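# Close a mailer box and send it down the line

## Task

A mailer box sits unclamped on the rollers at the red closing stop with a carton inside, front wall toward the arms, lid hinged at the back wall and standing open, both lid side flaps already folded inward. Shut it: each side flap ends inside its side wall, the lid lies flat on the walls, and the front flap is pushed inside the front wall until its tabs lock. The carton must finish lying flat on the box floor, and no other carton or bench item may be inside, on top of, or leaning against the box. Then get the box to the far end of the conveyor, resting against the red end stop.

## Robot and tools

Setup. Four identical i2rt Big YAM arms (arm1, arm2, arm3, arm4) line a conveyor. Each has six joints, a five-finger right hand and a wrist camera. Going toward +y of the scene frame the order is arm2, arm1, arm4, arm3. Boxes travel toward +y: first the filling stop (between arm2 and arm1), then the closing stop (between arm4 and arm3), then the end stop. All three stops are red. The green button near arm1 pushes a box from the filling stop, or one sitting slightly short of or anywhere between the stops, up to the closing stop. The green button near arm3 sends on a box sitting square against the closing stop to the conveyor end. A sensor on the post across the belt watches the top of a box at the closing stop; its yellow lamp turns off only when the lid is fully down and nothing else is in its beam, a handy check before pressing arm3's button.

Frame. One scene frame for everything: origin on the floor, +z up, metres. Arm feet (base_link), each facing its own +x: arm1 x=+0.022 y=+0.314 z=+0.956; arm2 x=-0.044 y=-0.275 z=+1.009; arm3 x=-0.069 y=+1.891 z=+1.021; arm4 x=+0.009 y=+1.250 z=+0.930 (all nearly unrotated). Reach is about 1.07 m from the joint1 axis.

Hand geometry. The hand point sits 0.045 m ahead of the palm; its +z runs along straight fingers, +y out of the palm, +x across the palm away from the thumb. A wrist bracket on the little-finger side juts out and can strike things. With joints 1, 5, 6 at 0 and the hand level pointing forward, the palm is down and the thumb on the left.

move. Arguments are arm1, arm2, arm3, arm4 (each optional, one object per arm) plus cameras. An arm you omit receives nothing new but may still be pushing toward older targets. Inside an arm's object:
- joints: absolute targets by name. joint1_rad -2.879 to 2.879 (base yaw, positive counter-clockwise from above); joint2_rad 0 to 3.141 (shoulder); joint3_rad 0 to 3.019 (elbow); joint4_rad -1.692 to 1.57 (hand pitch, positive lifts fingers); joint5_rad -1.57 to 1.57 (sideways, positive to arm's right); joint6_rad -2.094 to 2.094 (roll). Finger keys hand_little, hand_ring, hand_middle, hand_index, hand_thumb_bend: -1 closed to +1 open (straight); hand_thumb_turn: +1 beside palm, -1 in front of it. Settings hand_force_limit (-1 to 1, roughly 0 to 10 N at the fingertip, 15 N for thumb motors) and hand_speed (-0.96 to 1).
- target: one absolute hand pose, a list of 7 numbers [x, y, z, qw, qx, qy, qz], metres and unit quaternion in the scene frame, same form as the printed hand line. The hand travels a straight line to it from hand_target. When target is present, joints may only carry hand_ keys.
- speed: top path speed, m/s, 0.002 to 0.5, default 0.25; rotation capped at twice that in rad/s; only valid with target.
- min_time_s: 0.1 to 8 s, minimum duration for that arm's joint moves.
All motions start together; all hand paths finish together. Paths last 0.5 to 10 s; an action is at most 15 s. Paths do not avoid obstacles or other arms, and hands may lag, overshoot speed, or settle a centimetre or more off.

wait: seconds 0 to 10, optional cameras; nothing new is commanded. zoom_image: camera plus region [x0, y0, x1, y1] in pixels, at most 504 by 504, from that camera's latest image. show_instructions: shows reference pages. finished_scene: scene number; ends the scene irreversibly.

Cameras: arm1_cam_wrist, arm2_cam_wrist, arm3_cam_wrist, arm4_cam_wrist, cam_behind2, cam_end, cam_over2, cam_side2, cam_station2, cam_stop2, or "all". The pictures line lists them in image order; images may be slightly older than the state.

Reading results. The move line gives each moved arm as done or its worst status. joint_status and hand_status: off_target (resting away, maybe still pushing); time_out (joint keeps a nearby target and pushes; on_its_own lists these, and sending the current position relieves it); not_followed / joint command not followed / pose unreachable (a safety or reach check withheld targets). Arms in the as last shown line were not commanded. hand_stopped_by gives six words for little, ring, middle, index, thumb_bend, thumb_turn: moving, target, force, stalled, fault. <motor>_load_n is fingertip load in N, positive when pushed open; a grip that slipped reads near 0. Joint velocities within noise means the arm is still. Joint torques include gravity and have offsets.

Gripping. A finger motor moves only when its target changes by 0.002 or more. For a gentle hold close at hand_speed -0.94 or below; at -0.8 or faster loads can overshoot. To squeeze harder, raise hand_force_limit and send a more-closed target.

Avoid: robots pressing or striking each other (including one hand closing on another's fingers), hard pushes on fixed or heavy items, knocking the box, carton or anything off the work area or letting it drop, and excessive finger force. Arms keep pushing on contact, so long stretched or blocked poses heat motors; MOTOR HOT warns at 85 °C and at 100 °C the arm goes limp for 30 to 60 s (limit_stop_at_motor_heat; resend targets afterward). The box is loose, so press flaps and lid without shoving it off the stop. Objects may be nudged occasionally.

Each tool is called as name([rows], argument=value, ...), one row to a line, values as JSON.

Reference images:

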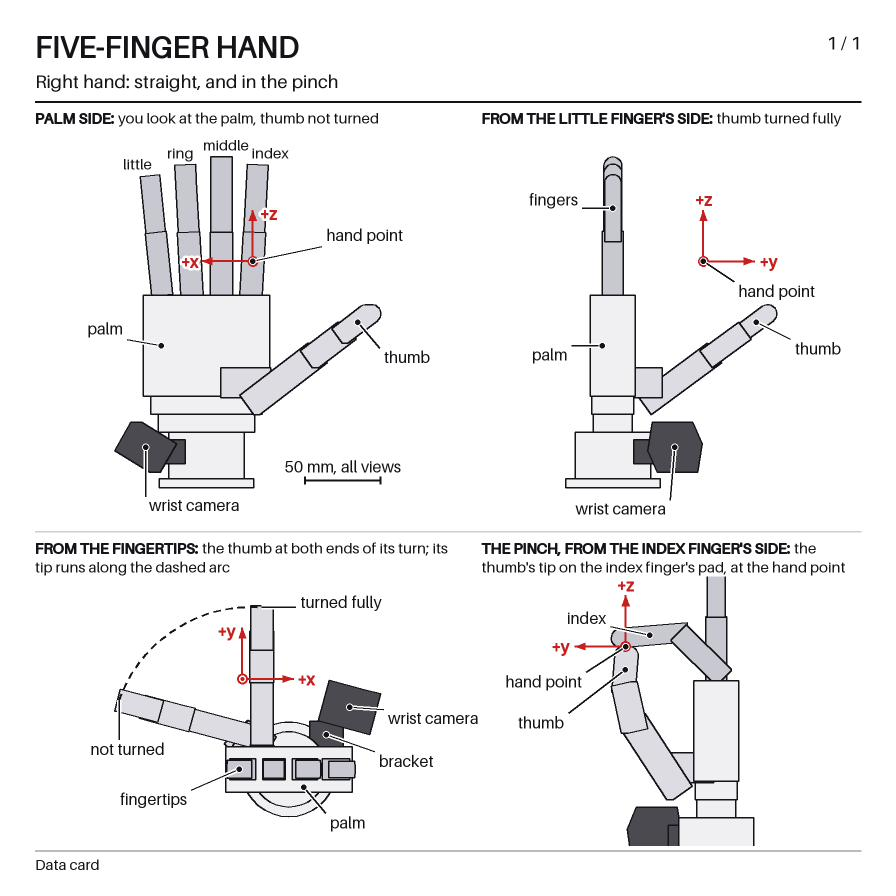

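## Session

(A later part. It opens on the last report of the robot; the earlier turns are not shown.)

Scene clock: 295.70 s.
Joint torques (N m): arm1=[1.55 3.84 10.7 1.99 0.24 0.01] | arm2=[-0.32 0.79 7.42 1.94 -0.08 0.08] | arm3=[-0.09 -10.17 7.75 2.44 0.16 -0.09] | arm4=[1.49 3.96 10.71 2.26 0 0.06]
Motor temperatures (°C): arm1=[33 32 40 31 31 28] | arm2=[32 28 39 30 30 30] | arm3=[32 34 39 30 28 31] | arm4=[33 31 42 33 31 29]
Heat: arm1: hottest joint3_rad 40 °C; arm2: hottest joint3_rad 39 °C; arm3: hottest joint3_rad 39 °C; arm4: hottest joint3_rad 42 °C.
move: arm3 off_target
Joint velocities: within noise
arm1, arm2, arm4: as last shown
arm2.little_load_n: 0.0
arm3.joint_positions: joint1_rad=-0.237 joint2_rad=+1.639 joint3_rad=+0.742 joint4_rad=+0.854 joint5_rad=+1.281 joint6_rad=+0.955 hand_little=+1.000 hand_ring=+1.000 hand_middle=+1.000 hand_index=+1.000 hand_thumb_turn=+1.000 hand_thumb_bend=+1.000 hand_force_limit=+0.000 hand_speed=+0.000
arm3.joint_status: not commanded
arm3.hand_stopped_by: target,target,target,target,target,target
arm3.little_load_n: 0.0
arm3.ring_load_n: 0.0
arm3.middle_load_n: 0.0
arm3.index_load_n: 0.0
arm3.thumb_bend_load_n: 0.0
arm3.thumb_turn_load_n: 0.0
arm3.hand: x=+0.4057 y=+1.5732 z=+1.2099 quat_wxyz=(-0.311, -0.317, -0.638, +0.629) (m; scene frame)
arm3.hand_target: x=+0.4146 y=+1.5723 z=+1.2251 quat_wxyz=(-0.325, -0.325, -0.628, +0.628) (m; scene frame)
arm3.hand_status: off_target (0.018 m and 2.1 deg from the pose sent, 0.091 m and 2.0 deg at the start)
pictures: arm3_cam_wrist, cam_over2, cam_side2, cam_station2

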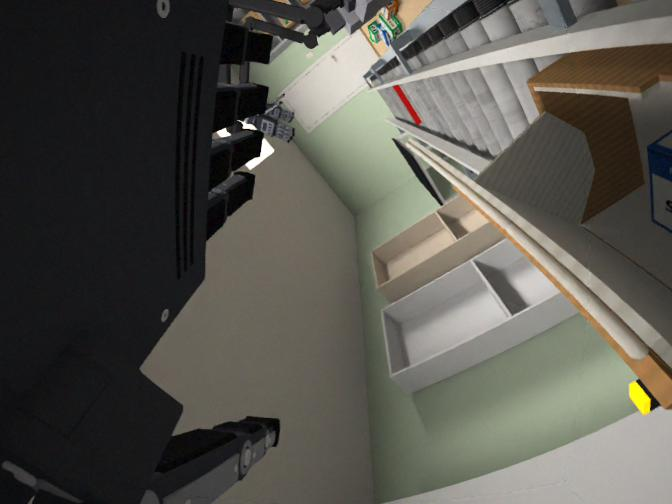

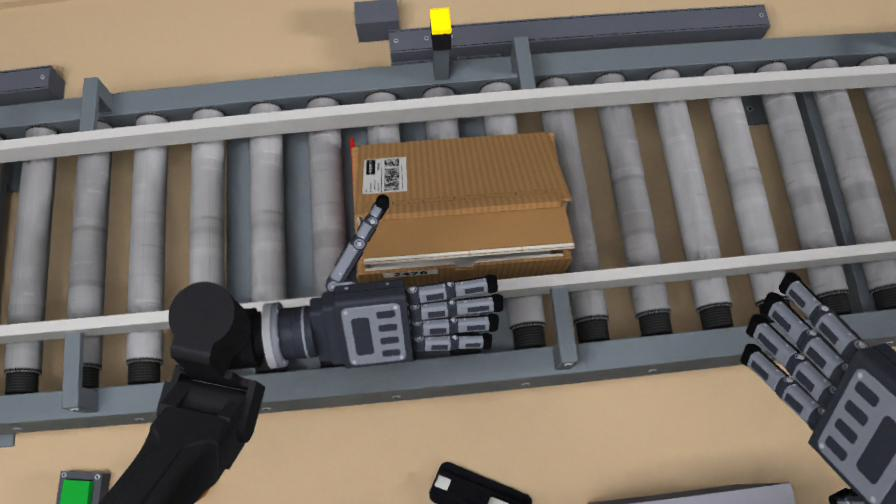

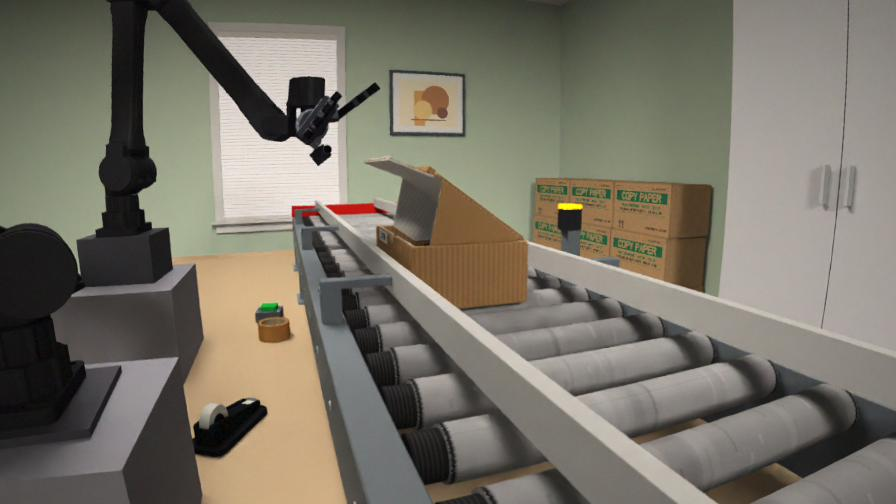

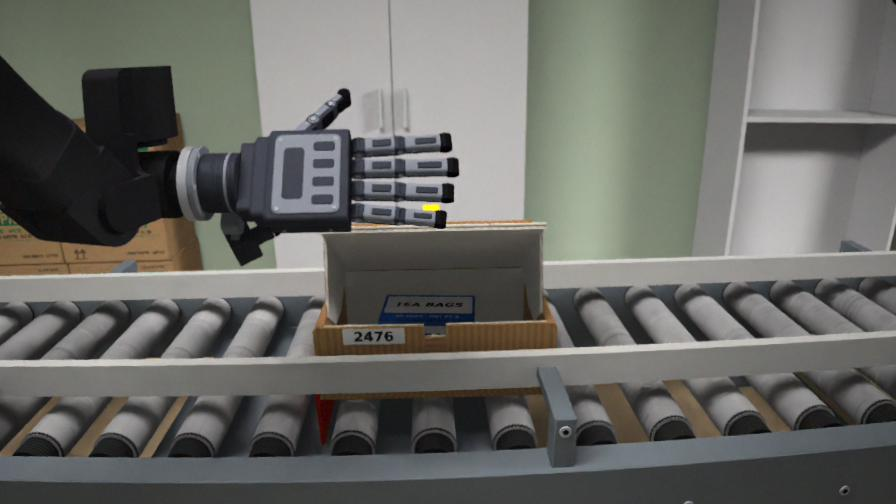

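move(arm3={"target": [0.48, 1.575, 1.197, 0.3246, 0.3246, 0.6282, -0.6282], "speed": 0.1}, cameras=["cam_station2", "cam_side2", "cam_over2", "arm3_cam_wrist"])

zoom_image(camera="cam_side2", region=[280, 60, 560, 280])

Scene clock: 323.33 s.
Joint torques (N m): arm1=[1.49 3.78 10.7 2 0.25 0.01] | arm2=[-0.67 2.08 7.24 1.95 0.01 0.05] | arm3=[0.15 -11.87 8.5 2.39 0.16 -0.07] | arm4=[1.49 3.96 10.7 2.28 0 0.05]
Motor temperatures (°C): arm1=[33 32 40 31 31 28] | arm2=[32 28 39 30 30 30] | arm3=[32 35 39 30 28 31] | arm4=[33 31 43 33 31 29]
Heat: arm1: hottest joint3_rad 40 °C; arm2: hottest joint3_rad 39 °C; arm3: hottest joint3_rad 39 °C; arm4: hottest joint3_rad 43 °C.
move: arm3 off_target
Joint velocities: within noise
arm1, arm2, arm4: as last shown
arm1.index_load_n: -0.5
arm1.thumb_bend_load_n: 0.5
arm3.joint_positions: joint1_rad=-0.197 joint2_rad=+1.815 joint3_rad=+0.896 joint4_rad=+0.872 joint5_rad=+1.324 joint6_rad=+0.955 hand_little=+1.000 hand_ring=+1.000 hand_middle=+1.000 hand_index=+1.000 hand_thumb_turn=+1.000 hand_thumb_bend=+1.000 hand_force_limit=+0.000 hand_speed=+0.000
arm3.joint_status: not commanded
arm3.hand_stopped_by: target,target,target,target,target,target
arm3.little_load_n: 0.0
arm3.ring_load_n: 0.0
arm3.middle_load_n: 0.0
arm3.index_load_n: 0.0
arm3.thumb_bend_load_n: 0.0
arm3.thumb_turn_load_n: 0.0
arm3.hand: x=+0.4652 y=+1.5752 z=+1.1823 quat_wxyz=(-0.309, -0.316, -0.638, +0.631) (m; scene frame)
arm3.hand_target: x=+0.4792 y=+1.5755 z=+1.1971 quat_wxyz=(-0.324, -0.325, -0.629, +0.628) (m; scene frame)
arm3.hand_status: off_target (0.021 m and 2.4 deg from the pose sent, 0.075 m and 2.1 deg at the start)
pictures: arm3_cam_wrist, cam_over2, cam_side2, cam_station2

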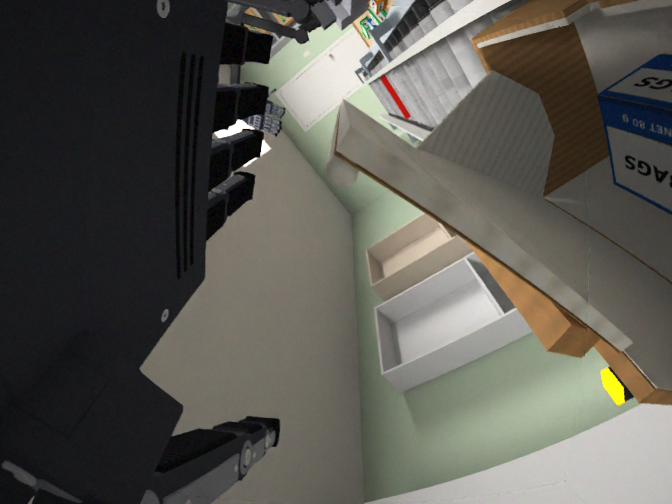

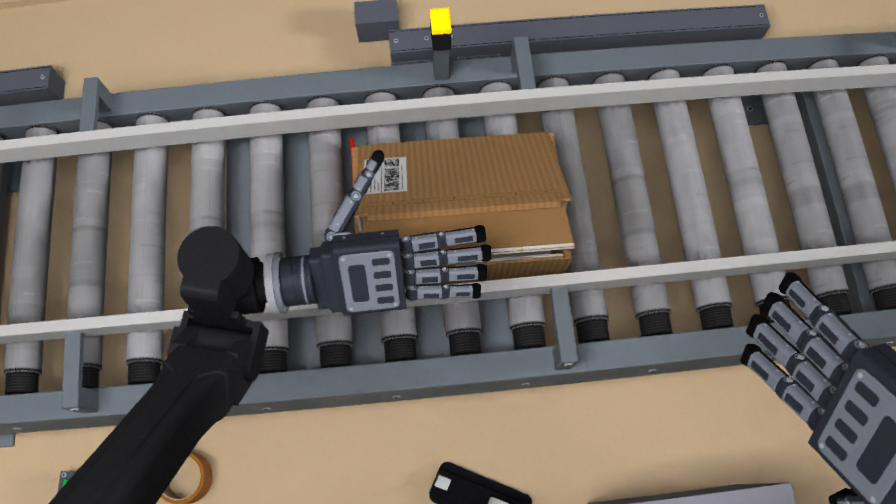

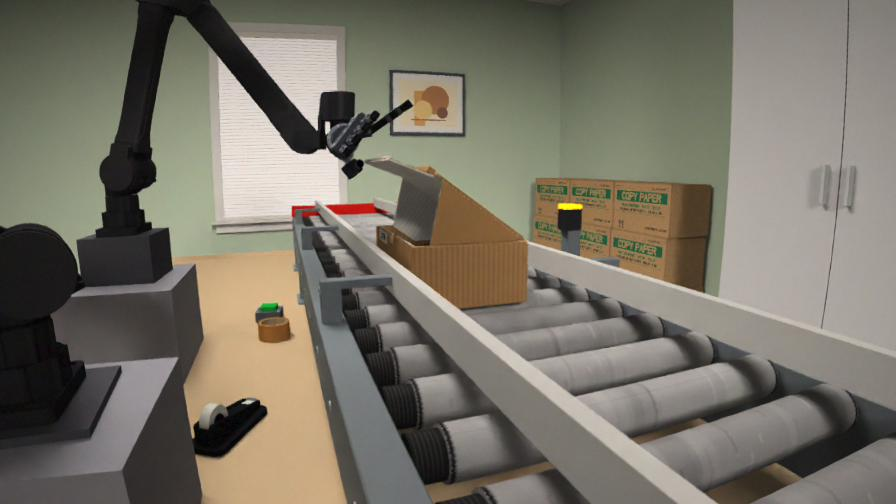

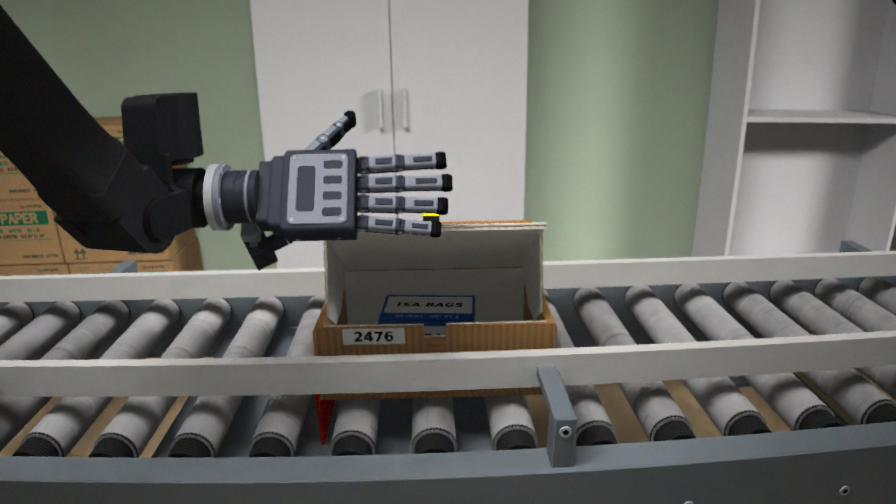

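Scaled by 1.800 from the camera's 896x504 image, which has a finer 1280x720 frame.

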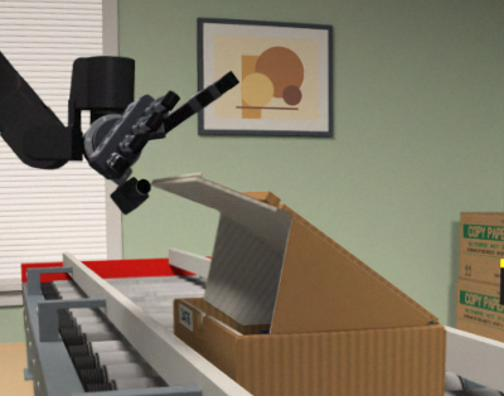

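move(arm3={"target": [0.508, 1.575, 1.165, 0.3246, 0.3246, 0.6282, -0.6282], "speed": 0.06}, cameras=["cam_station2", "cam_side2", "cam_over2", "arm3_cam_wrist"])

zoom_image(camera="cam_side2", region=[280, 60, 560, 280])

Scene clock: 331.07 s.
Joint torques (N m): arm1=[1.49 3.78 10.71 1.99 0.25 0.01] | arm2=[-1.2 2.61 7.38 1.95 0.01 0.08] | arm3=[0.32 -12.69 8.53 2.35 -0.03 -0.07] | arm4=[1.44 3.96 10.71 2.26 0 0.06]
Motor temperatures (°C): arm1=[33 32 40 31 31 28] | arm2=[32 28 39 30 30 30] | arm3=[32 35 40 29 28 31] | arm4=[33 31 43 33 31 29]
Heat: arm1: hottest joint3_rad 40 °C; arm2: hottest joint3_rad 39 °C; arm3: hottest joint3_rad 40 °C; arm4: hottest joint3_rad 43 °C.
move: arm3 off_target
Joint velocities: within noise
arm1, arm2, arm4: as last shown
arm1.index_load_n: 0.0
arm1.thumb_bend_load_n: 0.0
arm3.joint_positions: joint1_rad=-0.188 joint2_rad=+1.928 joint3_rad=+0.966 joint4_rad=+0.918 joint5_rad=+1.342 joint6_rad=+0.955 hand_little=+1.000 hand_ring=+1.000 hand_middle=+1.000 hand_index=+1.000 hand_thumb_turn=+1.000 hand_thumb_bend=+1.000 hand_force_limit=+0.000 hand_speed=+0.000
arm3.joint_status: not commanded
arm3.hand_stopped_by: target,target,target,target,target,target
arm3.little_load_n: 0.0
arm3.ring_load_n: 0.0
arm3.middle_load_n: 0.0
arm3.index_load_n: 0.0
arm3.thumb_bend_load_n: 0.0
arm3.thumb_turn_load_n: -0.5
arm3.hand: x=+0.4895 y=+1.5731 z=+1.1531 quat_wxyz=(-0.307, -0.319, -0.636, +0.632) (m; scene frame)
arm3.hand_target: x=+0.5070 y=+1.5756 z=+1.1651 quat_wxyz=(-0.324, -0.325, -0.629, +0.628) (m; scene frame)
arm3.hand_status: off_target (0.022 m and 2.4 deg from the pose sent, 0.046 m and 2.4 deg at the start)
pictures: arm3_cam_wrist, cam_over2, cam_side2, cam_station2

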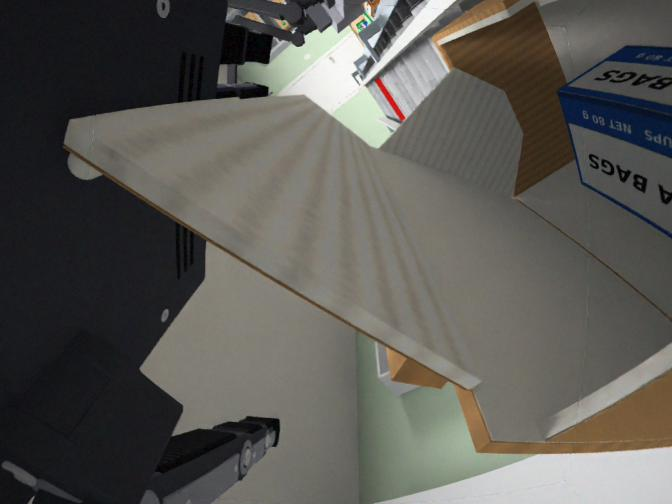

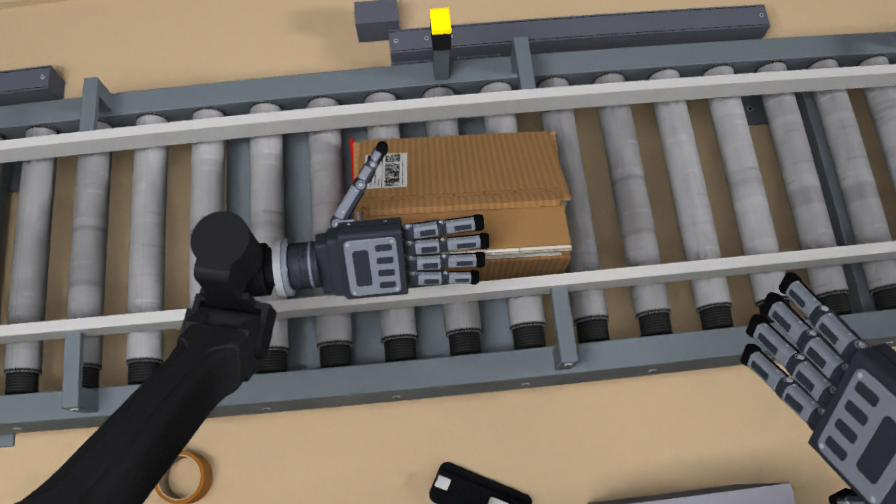

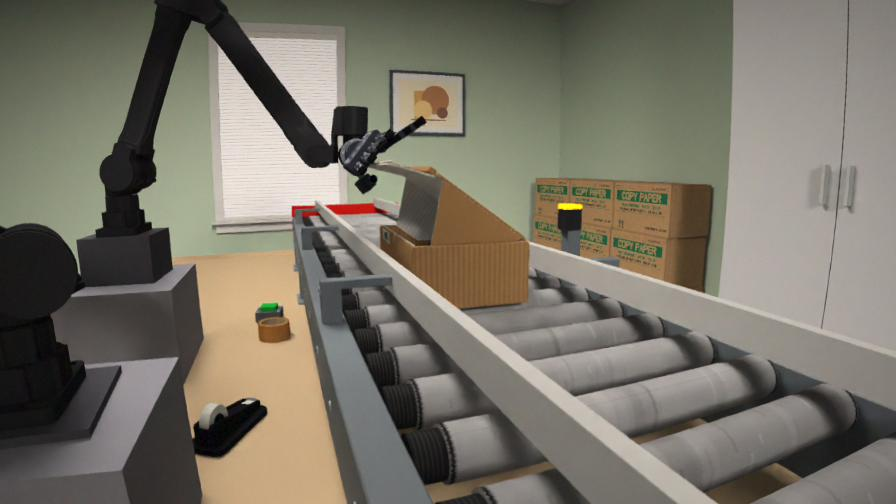

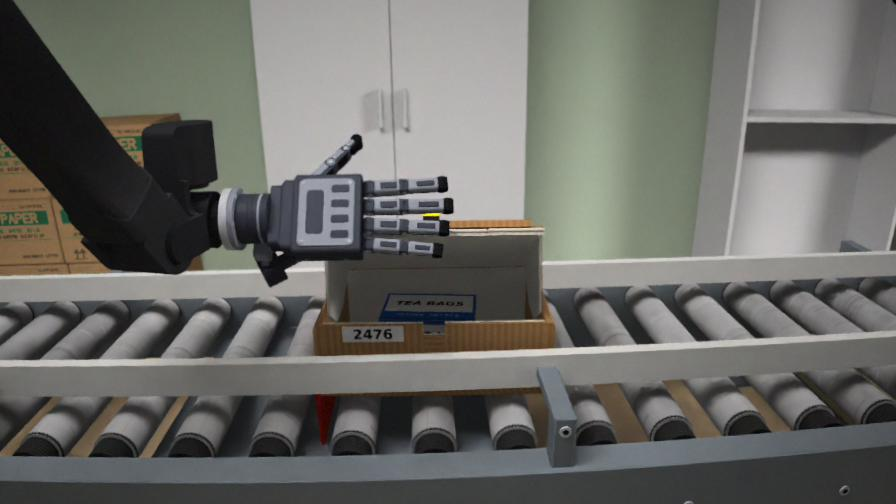

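Scaled by 1.800 from the camera's 896x504 image, which has a finer 1280x720 frame.

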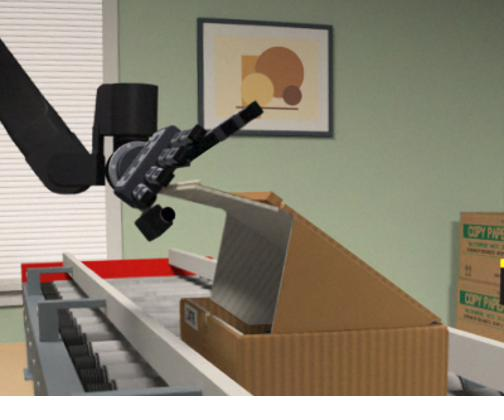

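move(arm3={"target": [0.518, 1.575, 1.125, 0.3246, 0.3246, 0.6282, -0.6282], "speed": 0.06}, cameras=["cam_station2", "cam_side2", "cam_over2", "arm3_cam_wrist"])

zoom_image(camera="cam_side2", region=[280, 60, 560, 280])

Scene clock: 336.23 s.
Joint torques (N m): arm1=[1.55 3.78 10.71 1.99 0.24 0.01] | arm2=[-0.85 1.26 7.3 2 -0.03 0.03] | arm3=[0.38 -13.68 7.9 2.33 -0.11 -0.07] | arm4=[1.49 3.9 10.7 2.26 -0.01 0.06]
Motor temperatures (°C): arm1=[33 32 40 31 31 28] | arm2=[32 28 39 30 30 30] | arm3=[32 35 40 29 28 31] | arm4=[33 31 43 33 31 29]
Heat: arm1: hottest joint3_rad 40 °C; arm2: hottest joint3_rad 39 °C; arm3: hottest joint3_rad 40 °C; arm4: hottest joint3_rad 43 °C.
move: arm3 off_target
Joint velocities: within noise
arm1, arm2, arm4: as last shown
arm3.joint_positions: joint1_rad=-0.185 joint2_rad=+2.038 joint3_rad=+0.998 joint4_rad=+0.995 joint5_rad=+1.348 joint6_rad=+0.955 hand_little=+1.000 hand_ring=+1.000 hand_middle=+1.000 hand_index=+1.000 hand_thumb_turn=+1.000 hand_thumb_bend=+1.000 hand_force_limit=+0.000 hand_speed=+0.000
arm3.joint_status: not commanded
arm3.hand_stopped_by: target,target,target,target,target,target
arm3.little_load_n: 0.0
arm3.ring_load_n: 0.5
arm3.middle_load_n: 0.0
arm3.index_load_n: 0.0
arm3.thumb_bend_load_n: 0.0
arm3.thumb_turn_load_n: -0.5
arm3.hand: x=+0.4991 y=+1.5719 z=+1.1136 quat_wxyz=(-0.306, -0.320, -0.636, +0.633) (m; scene frame)
arm3.hand_target: x=+0.5170 y=+1.5756 z=+1.1252 quat_wxyz=(-0.324, -0.325, -0.629, +0.628) (m; scene frame)
arm3.hand_status: off_target (0.022 m and 2.5 deg from the pose sent, 0.040 m and 2.3 deg at the start)
pictures: arm3_cam_wrist, cam_over2, cam_side2, cam_station2

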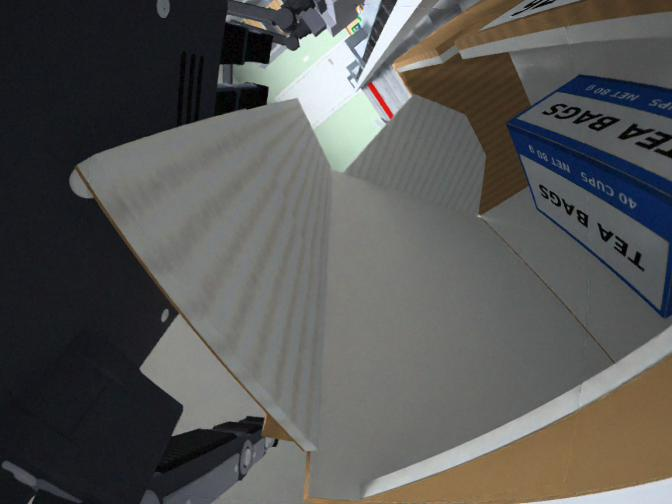

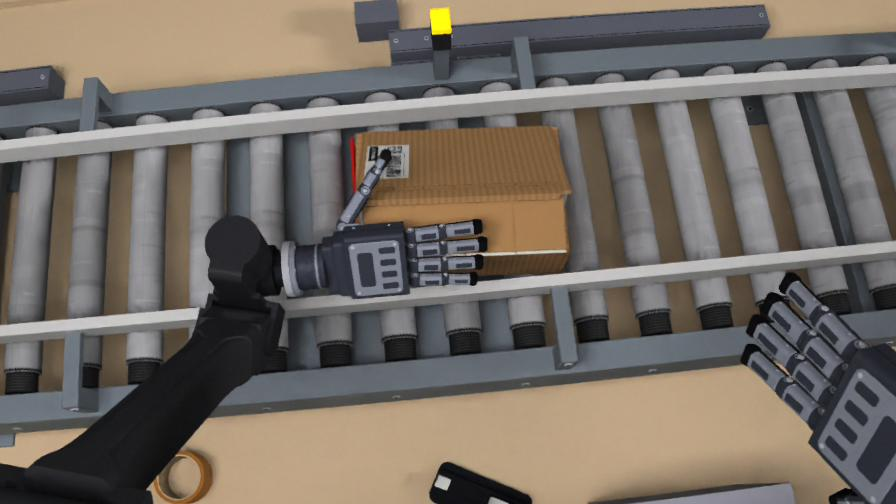

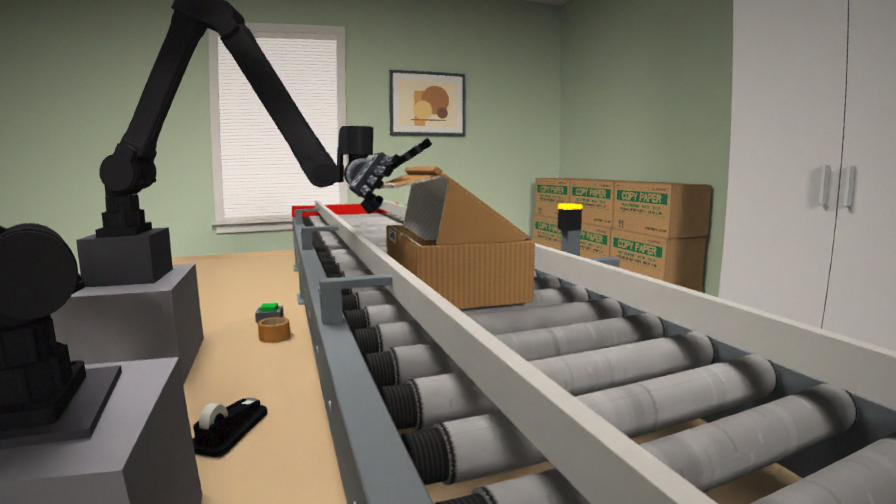

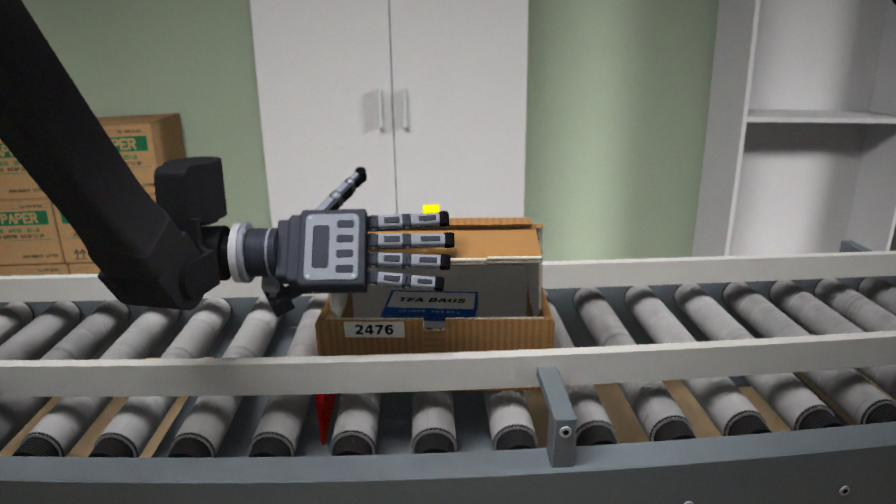

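Scaled by 1.800 from the camera's 896x504 image, which has a finer 1280x720 frame.

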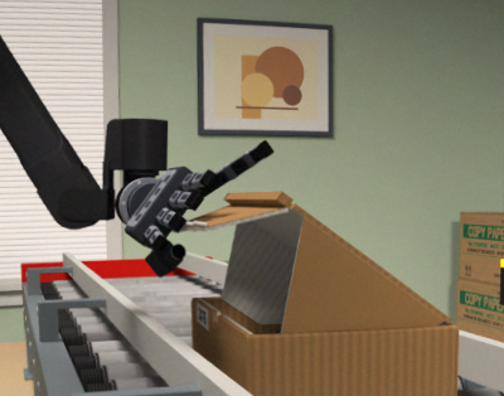

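move(arm3={"target": [0.53, 1.578, 1.085, 0.3246, 0.3246, 0.6282, -0.6282], "speed": 0.06}, cameras=["cam_station2", "cam_side2", "cam_over2", "arm3_cam_wrist", "cam_stop2"])

zoom_image(camera="cam_side2", region=[280, 60, 560, 280])

Scene clock: 341.53 s.
Joint torques (N m): arm1=[1.55 3.84 10.69 1.99 0.25 0.01] | arm2=[0.21 1.2 7.41 1.73 0 0.07] | arm3=[0.32 -13.22 6.95 2.02 -0.14 -0.09] | arm4=[1.44 3.96 10.7 2.25 0 0.06]
Motor temperatures (°C): arm1=[33 32 40 31 31 28] | arm2=[32 28 39 30 30 30] | arm3=[32 36 41 29 28 31] | arm4=[33 31 43 33 31 29]
Heat: arm1: hottest joint3_rad 40 °C; arm2: hottest joint3_rad 39 °C; arm3: hottest joint3_rad 41 °C; arm4: hottest joint3_rad 43 °C.
move: arm3 off_target
Joint velocities: within noise
arm1.joint_positions: joint1_rad=-0.025 joint2_rad=+0.634 joint3_rad=+1.383 joint4_rad=-1.230 joint5_rad=-0.017 joint6_rad=-1.093 hand_little=+1.000 hand_ring=+1.000 hand_middle=+1.000 hand_index=+1.000 hand_thumb_turn=+1.000 hand_thumb_bend=+1.000 hand_force_limit=+0.000 hand_speed=-0.800
arm1.joint_status: not commanded
arm1.hand_stopped_by: target,target,target,target,target,target
arm1.little_load_n: 0.0
arm1.ring_load_n: 0.0
arm1.middle_load_n: 0.0
arm1.index_load_n: 0.0
arm1.thumb_bend_load_n: 0.0
arm1.thumb_turn_load_n: 0.0
arm1.hand: x=+0.2745 y=+0.2702 z=+1.4500 quat_wxyz=(-0.133, +0.832, -0.204, +0.498) (m; scene frame)
arm1.hand_target: x=+0.2735 y=+0.2701 z=+1.4635 quat_wxyz=(-0.136, +0.824, -0.202, +0.511) (m; scene frame)
arm1.hand_status: not commanded
arm2.joint_positions: joint1_rad=-0.037 joint2_rad=+0.598 joint3_rad=+1.420 joint4_rad=-1.348 joint5_rad=-0.058 joint6_rad=-1.134 hand_little=+1.000 hand_ring=+1.000 hand_middle=+1.000 hand_index=+1.000 hand_thumb_turn=+1.000 hand_thumb_bend=+1.000 hand_force_limit=+0.000 hand_speed=-0.800
arm2.joint_status: not commanded
arm2.hand_stopped_by: target,target,target,target,target,target
arm2.little_load_n: 0.0
arm2.ring_load_n: 0.0
arm2.middle_load_n: 0.0
arm2.index_load_n: 0.0
arm2.thumb_bend_load_n: 0.0
arm2.thumb_turn_load_n: 0.0
arm2.hand: x=+0.1645 y=-0.3360 z=+1.5061 quat_wxyz=(-0.099, +0.835, -0.233, +0.488) (m; scene frame)
arm2.hand_target: x=+0.1632 y=-0.3358 z=+1.5160 quat_wxyz=(-0.101, +0.830, -0.231, +0.498) (m; scene frame)
arm2.hand_status: not commanded
arm3.joint_positions: joint1_rad=-0.174 joint2_rad=+2.134 joint3_rad=+1.054 joint4_rad=+1.069 joint5_rad=+1.357 joint6_rad=+0.955 hand_little=+1.000 hand_ring=+1.000 hand_middle=+1.000 hand_index=+1.000 hand_thumb_turn=+1.000 hand_thumb_bend=+1.000 hand_force_limit=+0.000 hand_speed=+0.000
arm3.joint_status: not commanded
arm3.hand_stopped_by: target,target,target,target,target,target
arm3.little_load_n: 0.0
arm3.ring_load_n: 0.0
arm3.middle_load_n: 0.0
arm3.index_load_n: 0.5
arm3.thumb_bend_load_n: 0.0
arm3.thumb_turn_load_n: 0.0
arm3.hand: x=+0.5161 y=+1.5742 z=+1.0890 quat_wxyz=(-0.318, -0.329, -0.628, +0.630) (m; scene frame)
arm3.hand_target: x=+0.5294 y=+1.5784 z=+1.0849 quat_wxyz=(-0.324, -0.325, -0.629, +0.628) (m; scene frame)
arm3.hand_status: off_target (0.015 m and 0.9 deg from the pose sent, 0.043 m and 2.5 deg at the start)
arm4: as last shown
pictures: arm3_cam_wrist, cam_over2, cam_side2, cam_station2, cam_stop2

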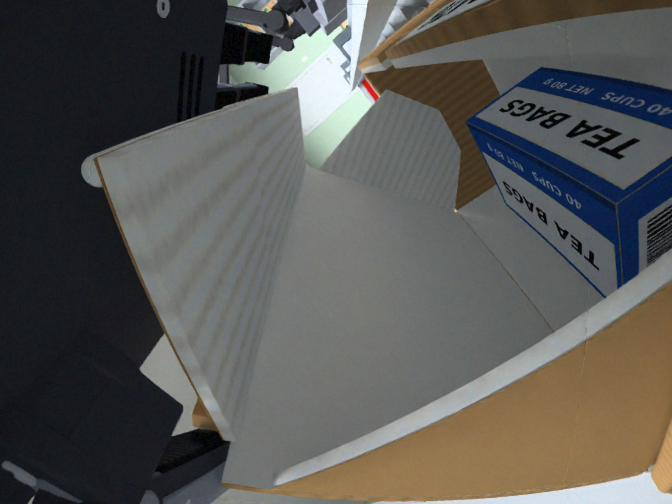

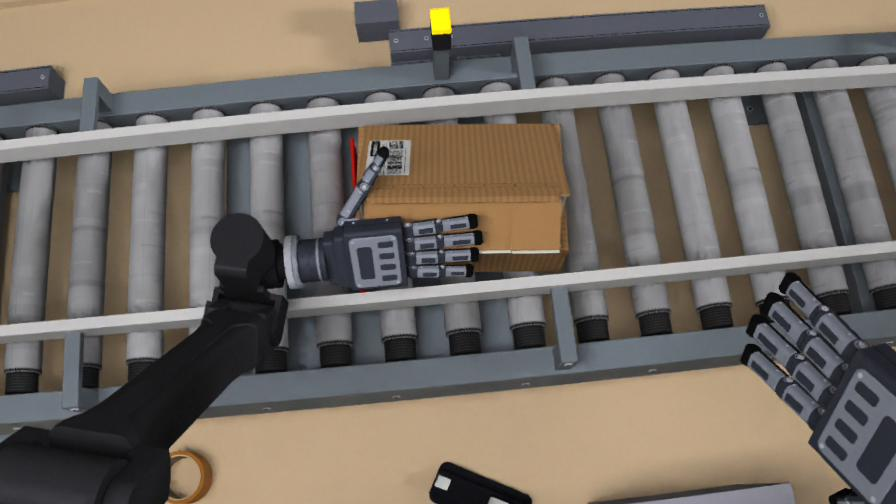

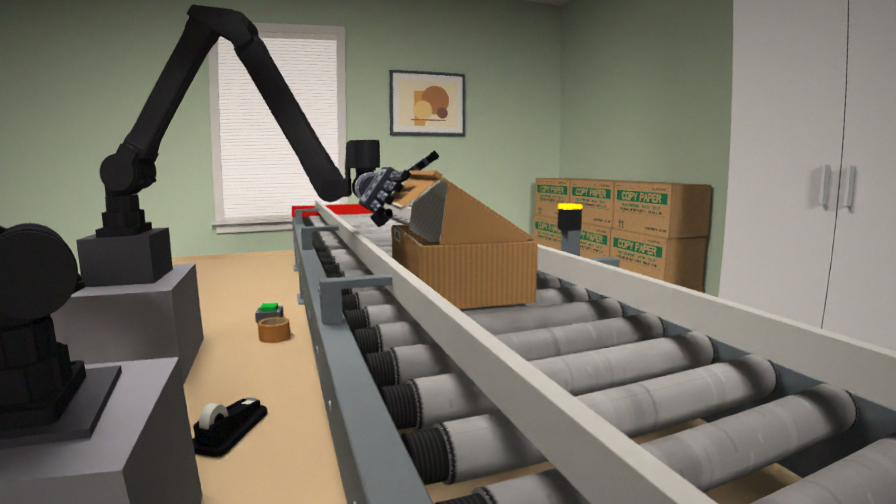

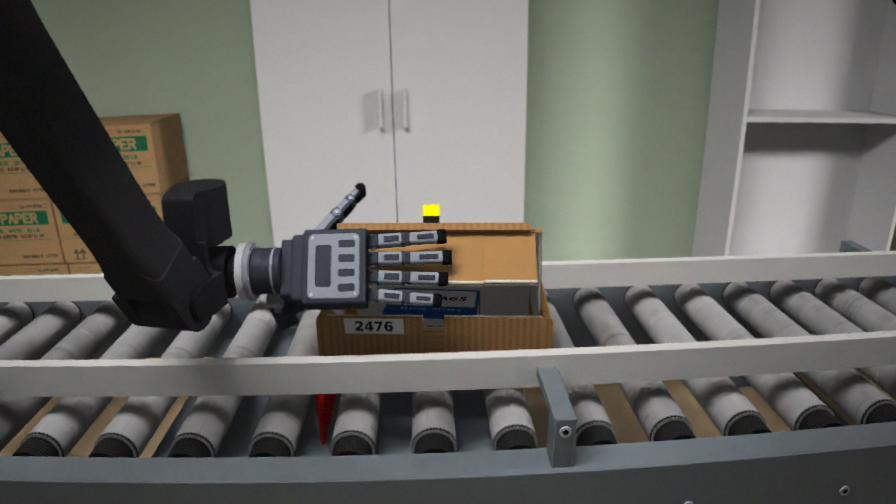

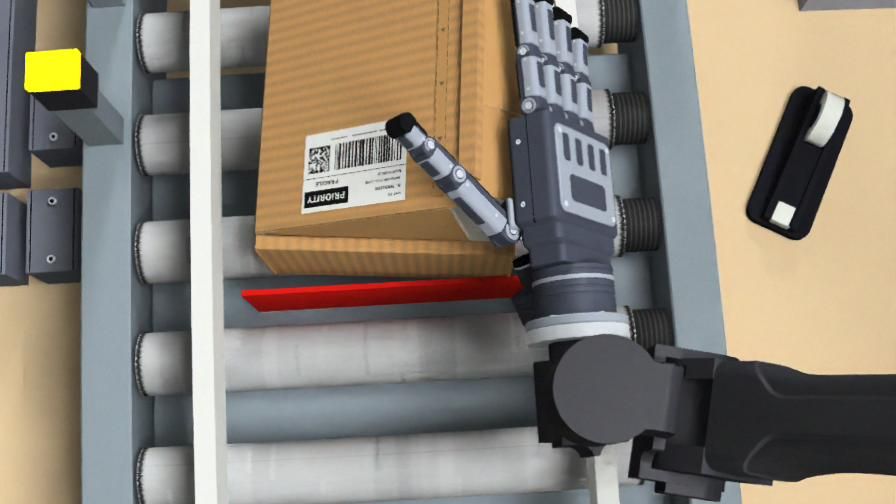

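Scaled by 1.800 from the camera's 896x504 image, which has a finer 1280x720 frame.

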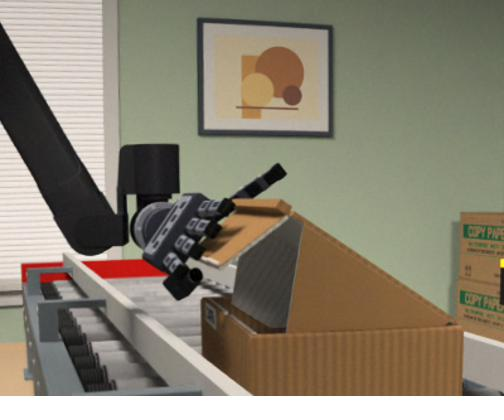

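move(arm3={"target": [0.565, 1.572, 1.092, 0.4450, 0.4056, 0.5793, -0.5495], "speed": 0.06}, cameras=["cam_station2", "cam_side2", "cam_over2", "arm3_cam_wrist", "cam_stop2"])

zoom_image(camera="cam_side2", region=[280, 60, 560, 280])

Scene clock: 372.67 s.
Joint torques (N m): arm1=[1.49 3.84 10.7 1.99 0.25 0.01] | arm2=[-0.21 1.96 7.42 1.85 0.02 0.06] | arm3=[-0.44 -14.51 7.34 1.47 -0.24 0.16] | arm4=[1.49 3.96 10.69 2.26 0 0.06]
Motor temperatures (°C): arm1=[33 32 41 31 31 28] | arm2=[32 28 40 30 30 30] | arm3=[32 36 41 29 28 31] | arm4=[33 31 43 33 31 29]
Heat: arm1: hottest joint3_rad 41 °C; arm2: hottest joint3_rad 40 °C; arm3: hottest joint3_rad 41 °C; arm4: hottest joint3_rad 43 °C.
move: arm3 off_target
Joint velocities: within noise
arm1, arm2: as last shown
arm2.ring_load_n: -0.5
arm3.joint_positions: joint1_rad=-0.174 joint2_rad=+2.208 joint3_rad=+1.136 joint4_rad=+1.069 joint5_rad=+1.279 joint6_rad=+1.267 hand_little=+1.000 hand_ring=+1.000 hand_middle=+1.000 hand_index=+1.000 hand_thumb_turn=+1.000 hand_thumb_bend=+1.000 hand_force_limit=+0.000 hand_speed=+0.000
arm3.joint_status: not commanded
arm3.hand_stopped_by: target,target,target,target,target,target
arm3.little_load_n: 0.0
arm3.ring_load_n: 0.0
arm3.middle_load_n: 0.0
arm3.index_load_n: 0.0
arm3.thumb_bend_load_n: 0.5
arm3.thumb_turn_load_n: 0.0
arm3.hand: x=+0.5532 y=+1.5745 z=+1.0929 quat_wxyz=(-0.436, -0.402, -0.583, +0.555) (m; scene frame)
arm3.hand_target: x=+0.5645 y=+1.5723 z=+1.0921 quat_wxyz=(-0.445, -0.405, -0.579, +0.550) (m; scene frame)
arm3.hand_status: off_target (0.012 m and 1.3 deg from the pose sent, 0.049 m and 20.1 deg at the start)
arm4.joint_positions: joint1_rad=+0.339 joint2_rad=+0.581 joint3_rad=+1.365 joint4_rad=-1.381 joint5_rad=+0.101 joint6_rad=-1.165 hand_little=+1.000 hand_ring=+1.000 hand_middle=+1.000 hand_index=+1.000 hand_thumb_turn=+1.000 hand_thumb_bend=+1.000 hand_force_limit=+0.000 hand_speed=+0.000
arm4.joint_status: not commanded
arm4.hand_stopped_by: target,target,target,target,target,target
arm4.little_load_n: 0.0
arm4.ring_load_n: 0.0
arm4.middle_load_n: 0.0
arm4.index_load_n: 0.0
arm4.thumb_bend_load_n: 0.0
arm4.thumb_turn_load_n: 0.0
arm4.hand: x=+0.2208 y=+1.2785 z=+1.4026 quat_wxyz=(-0.153, +0.885, -0.007, +0.440) (m; scene frame)
arm4.hand_target: x=+0.2190 y=+1.2802 z=+1.4111 quat_wxyz=(-0.160, +0.880, -0.002, +0.448) (m; scene frame)
arm4.hand_status: not commanded
pictures: arm3_cam_wrist, cam_over2, cam_side2, cam_station2, cam_stop2

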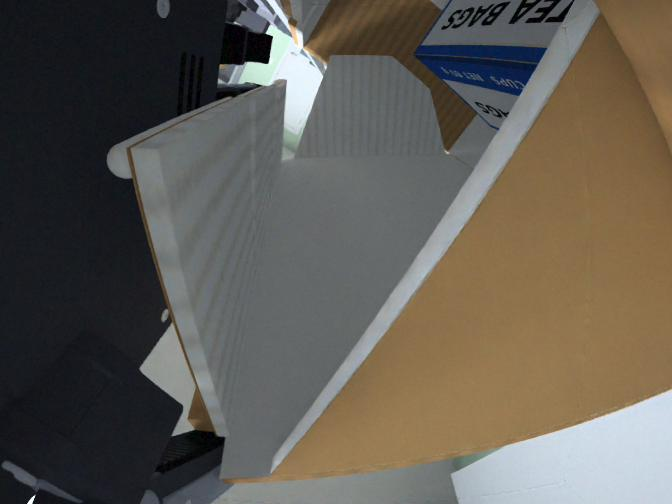

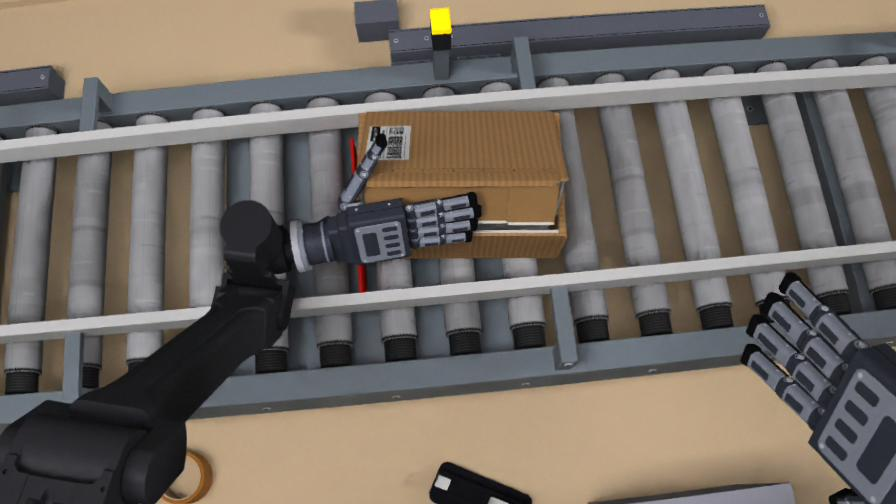

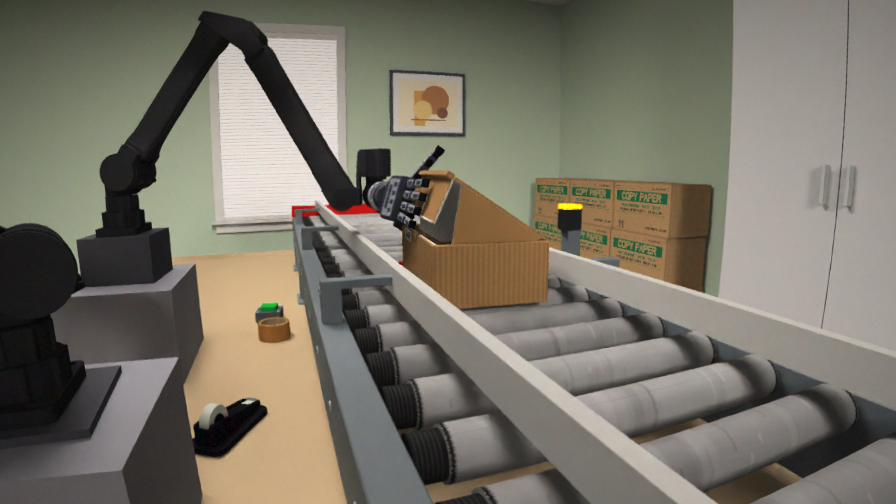

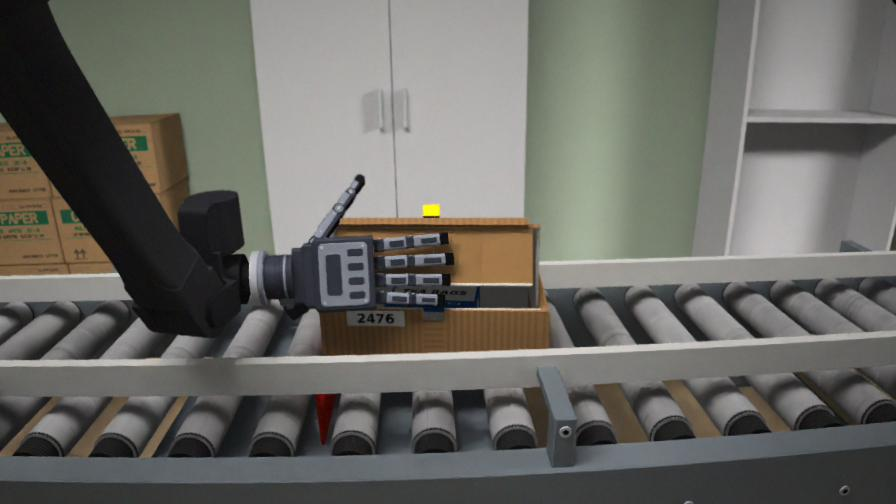

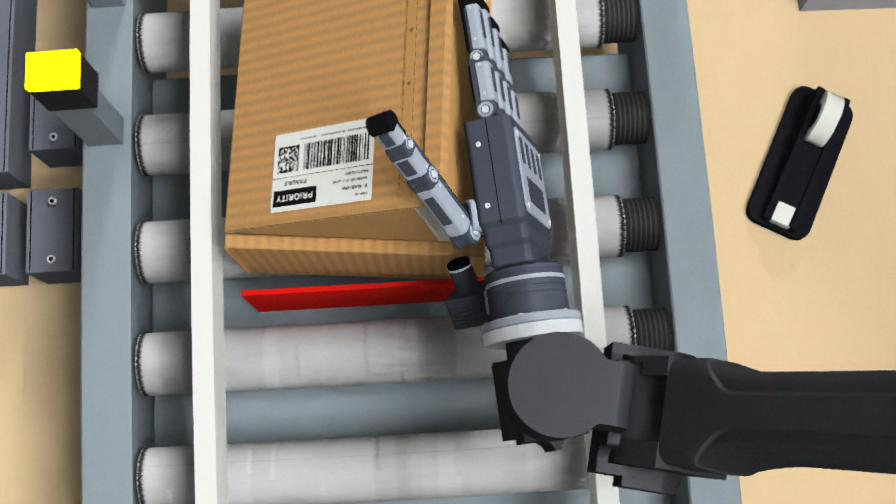

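Scaled by 1.800 from the camera's 896x504 image, which has a finer 1280x720 frame.

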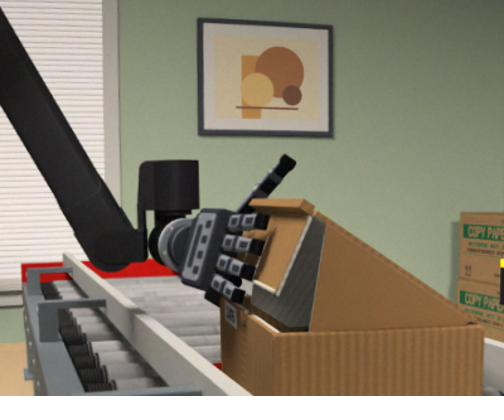

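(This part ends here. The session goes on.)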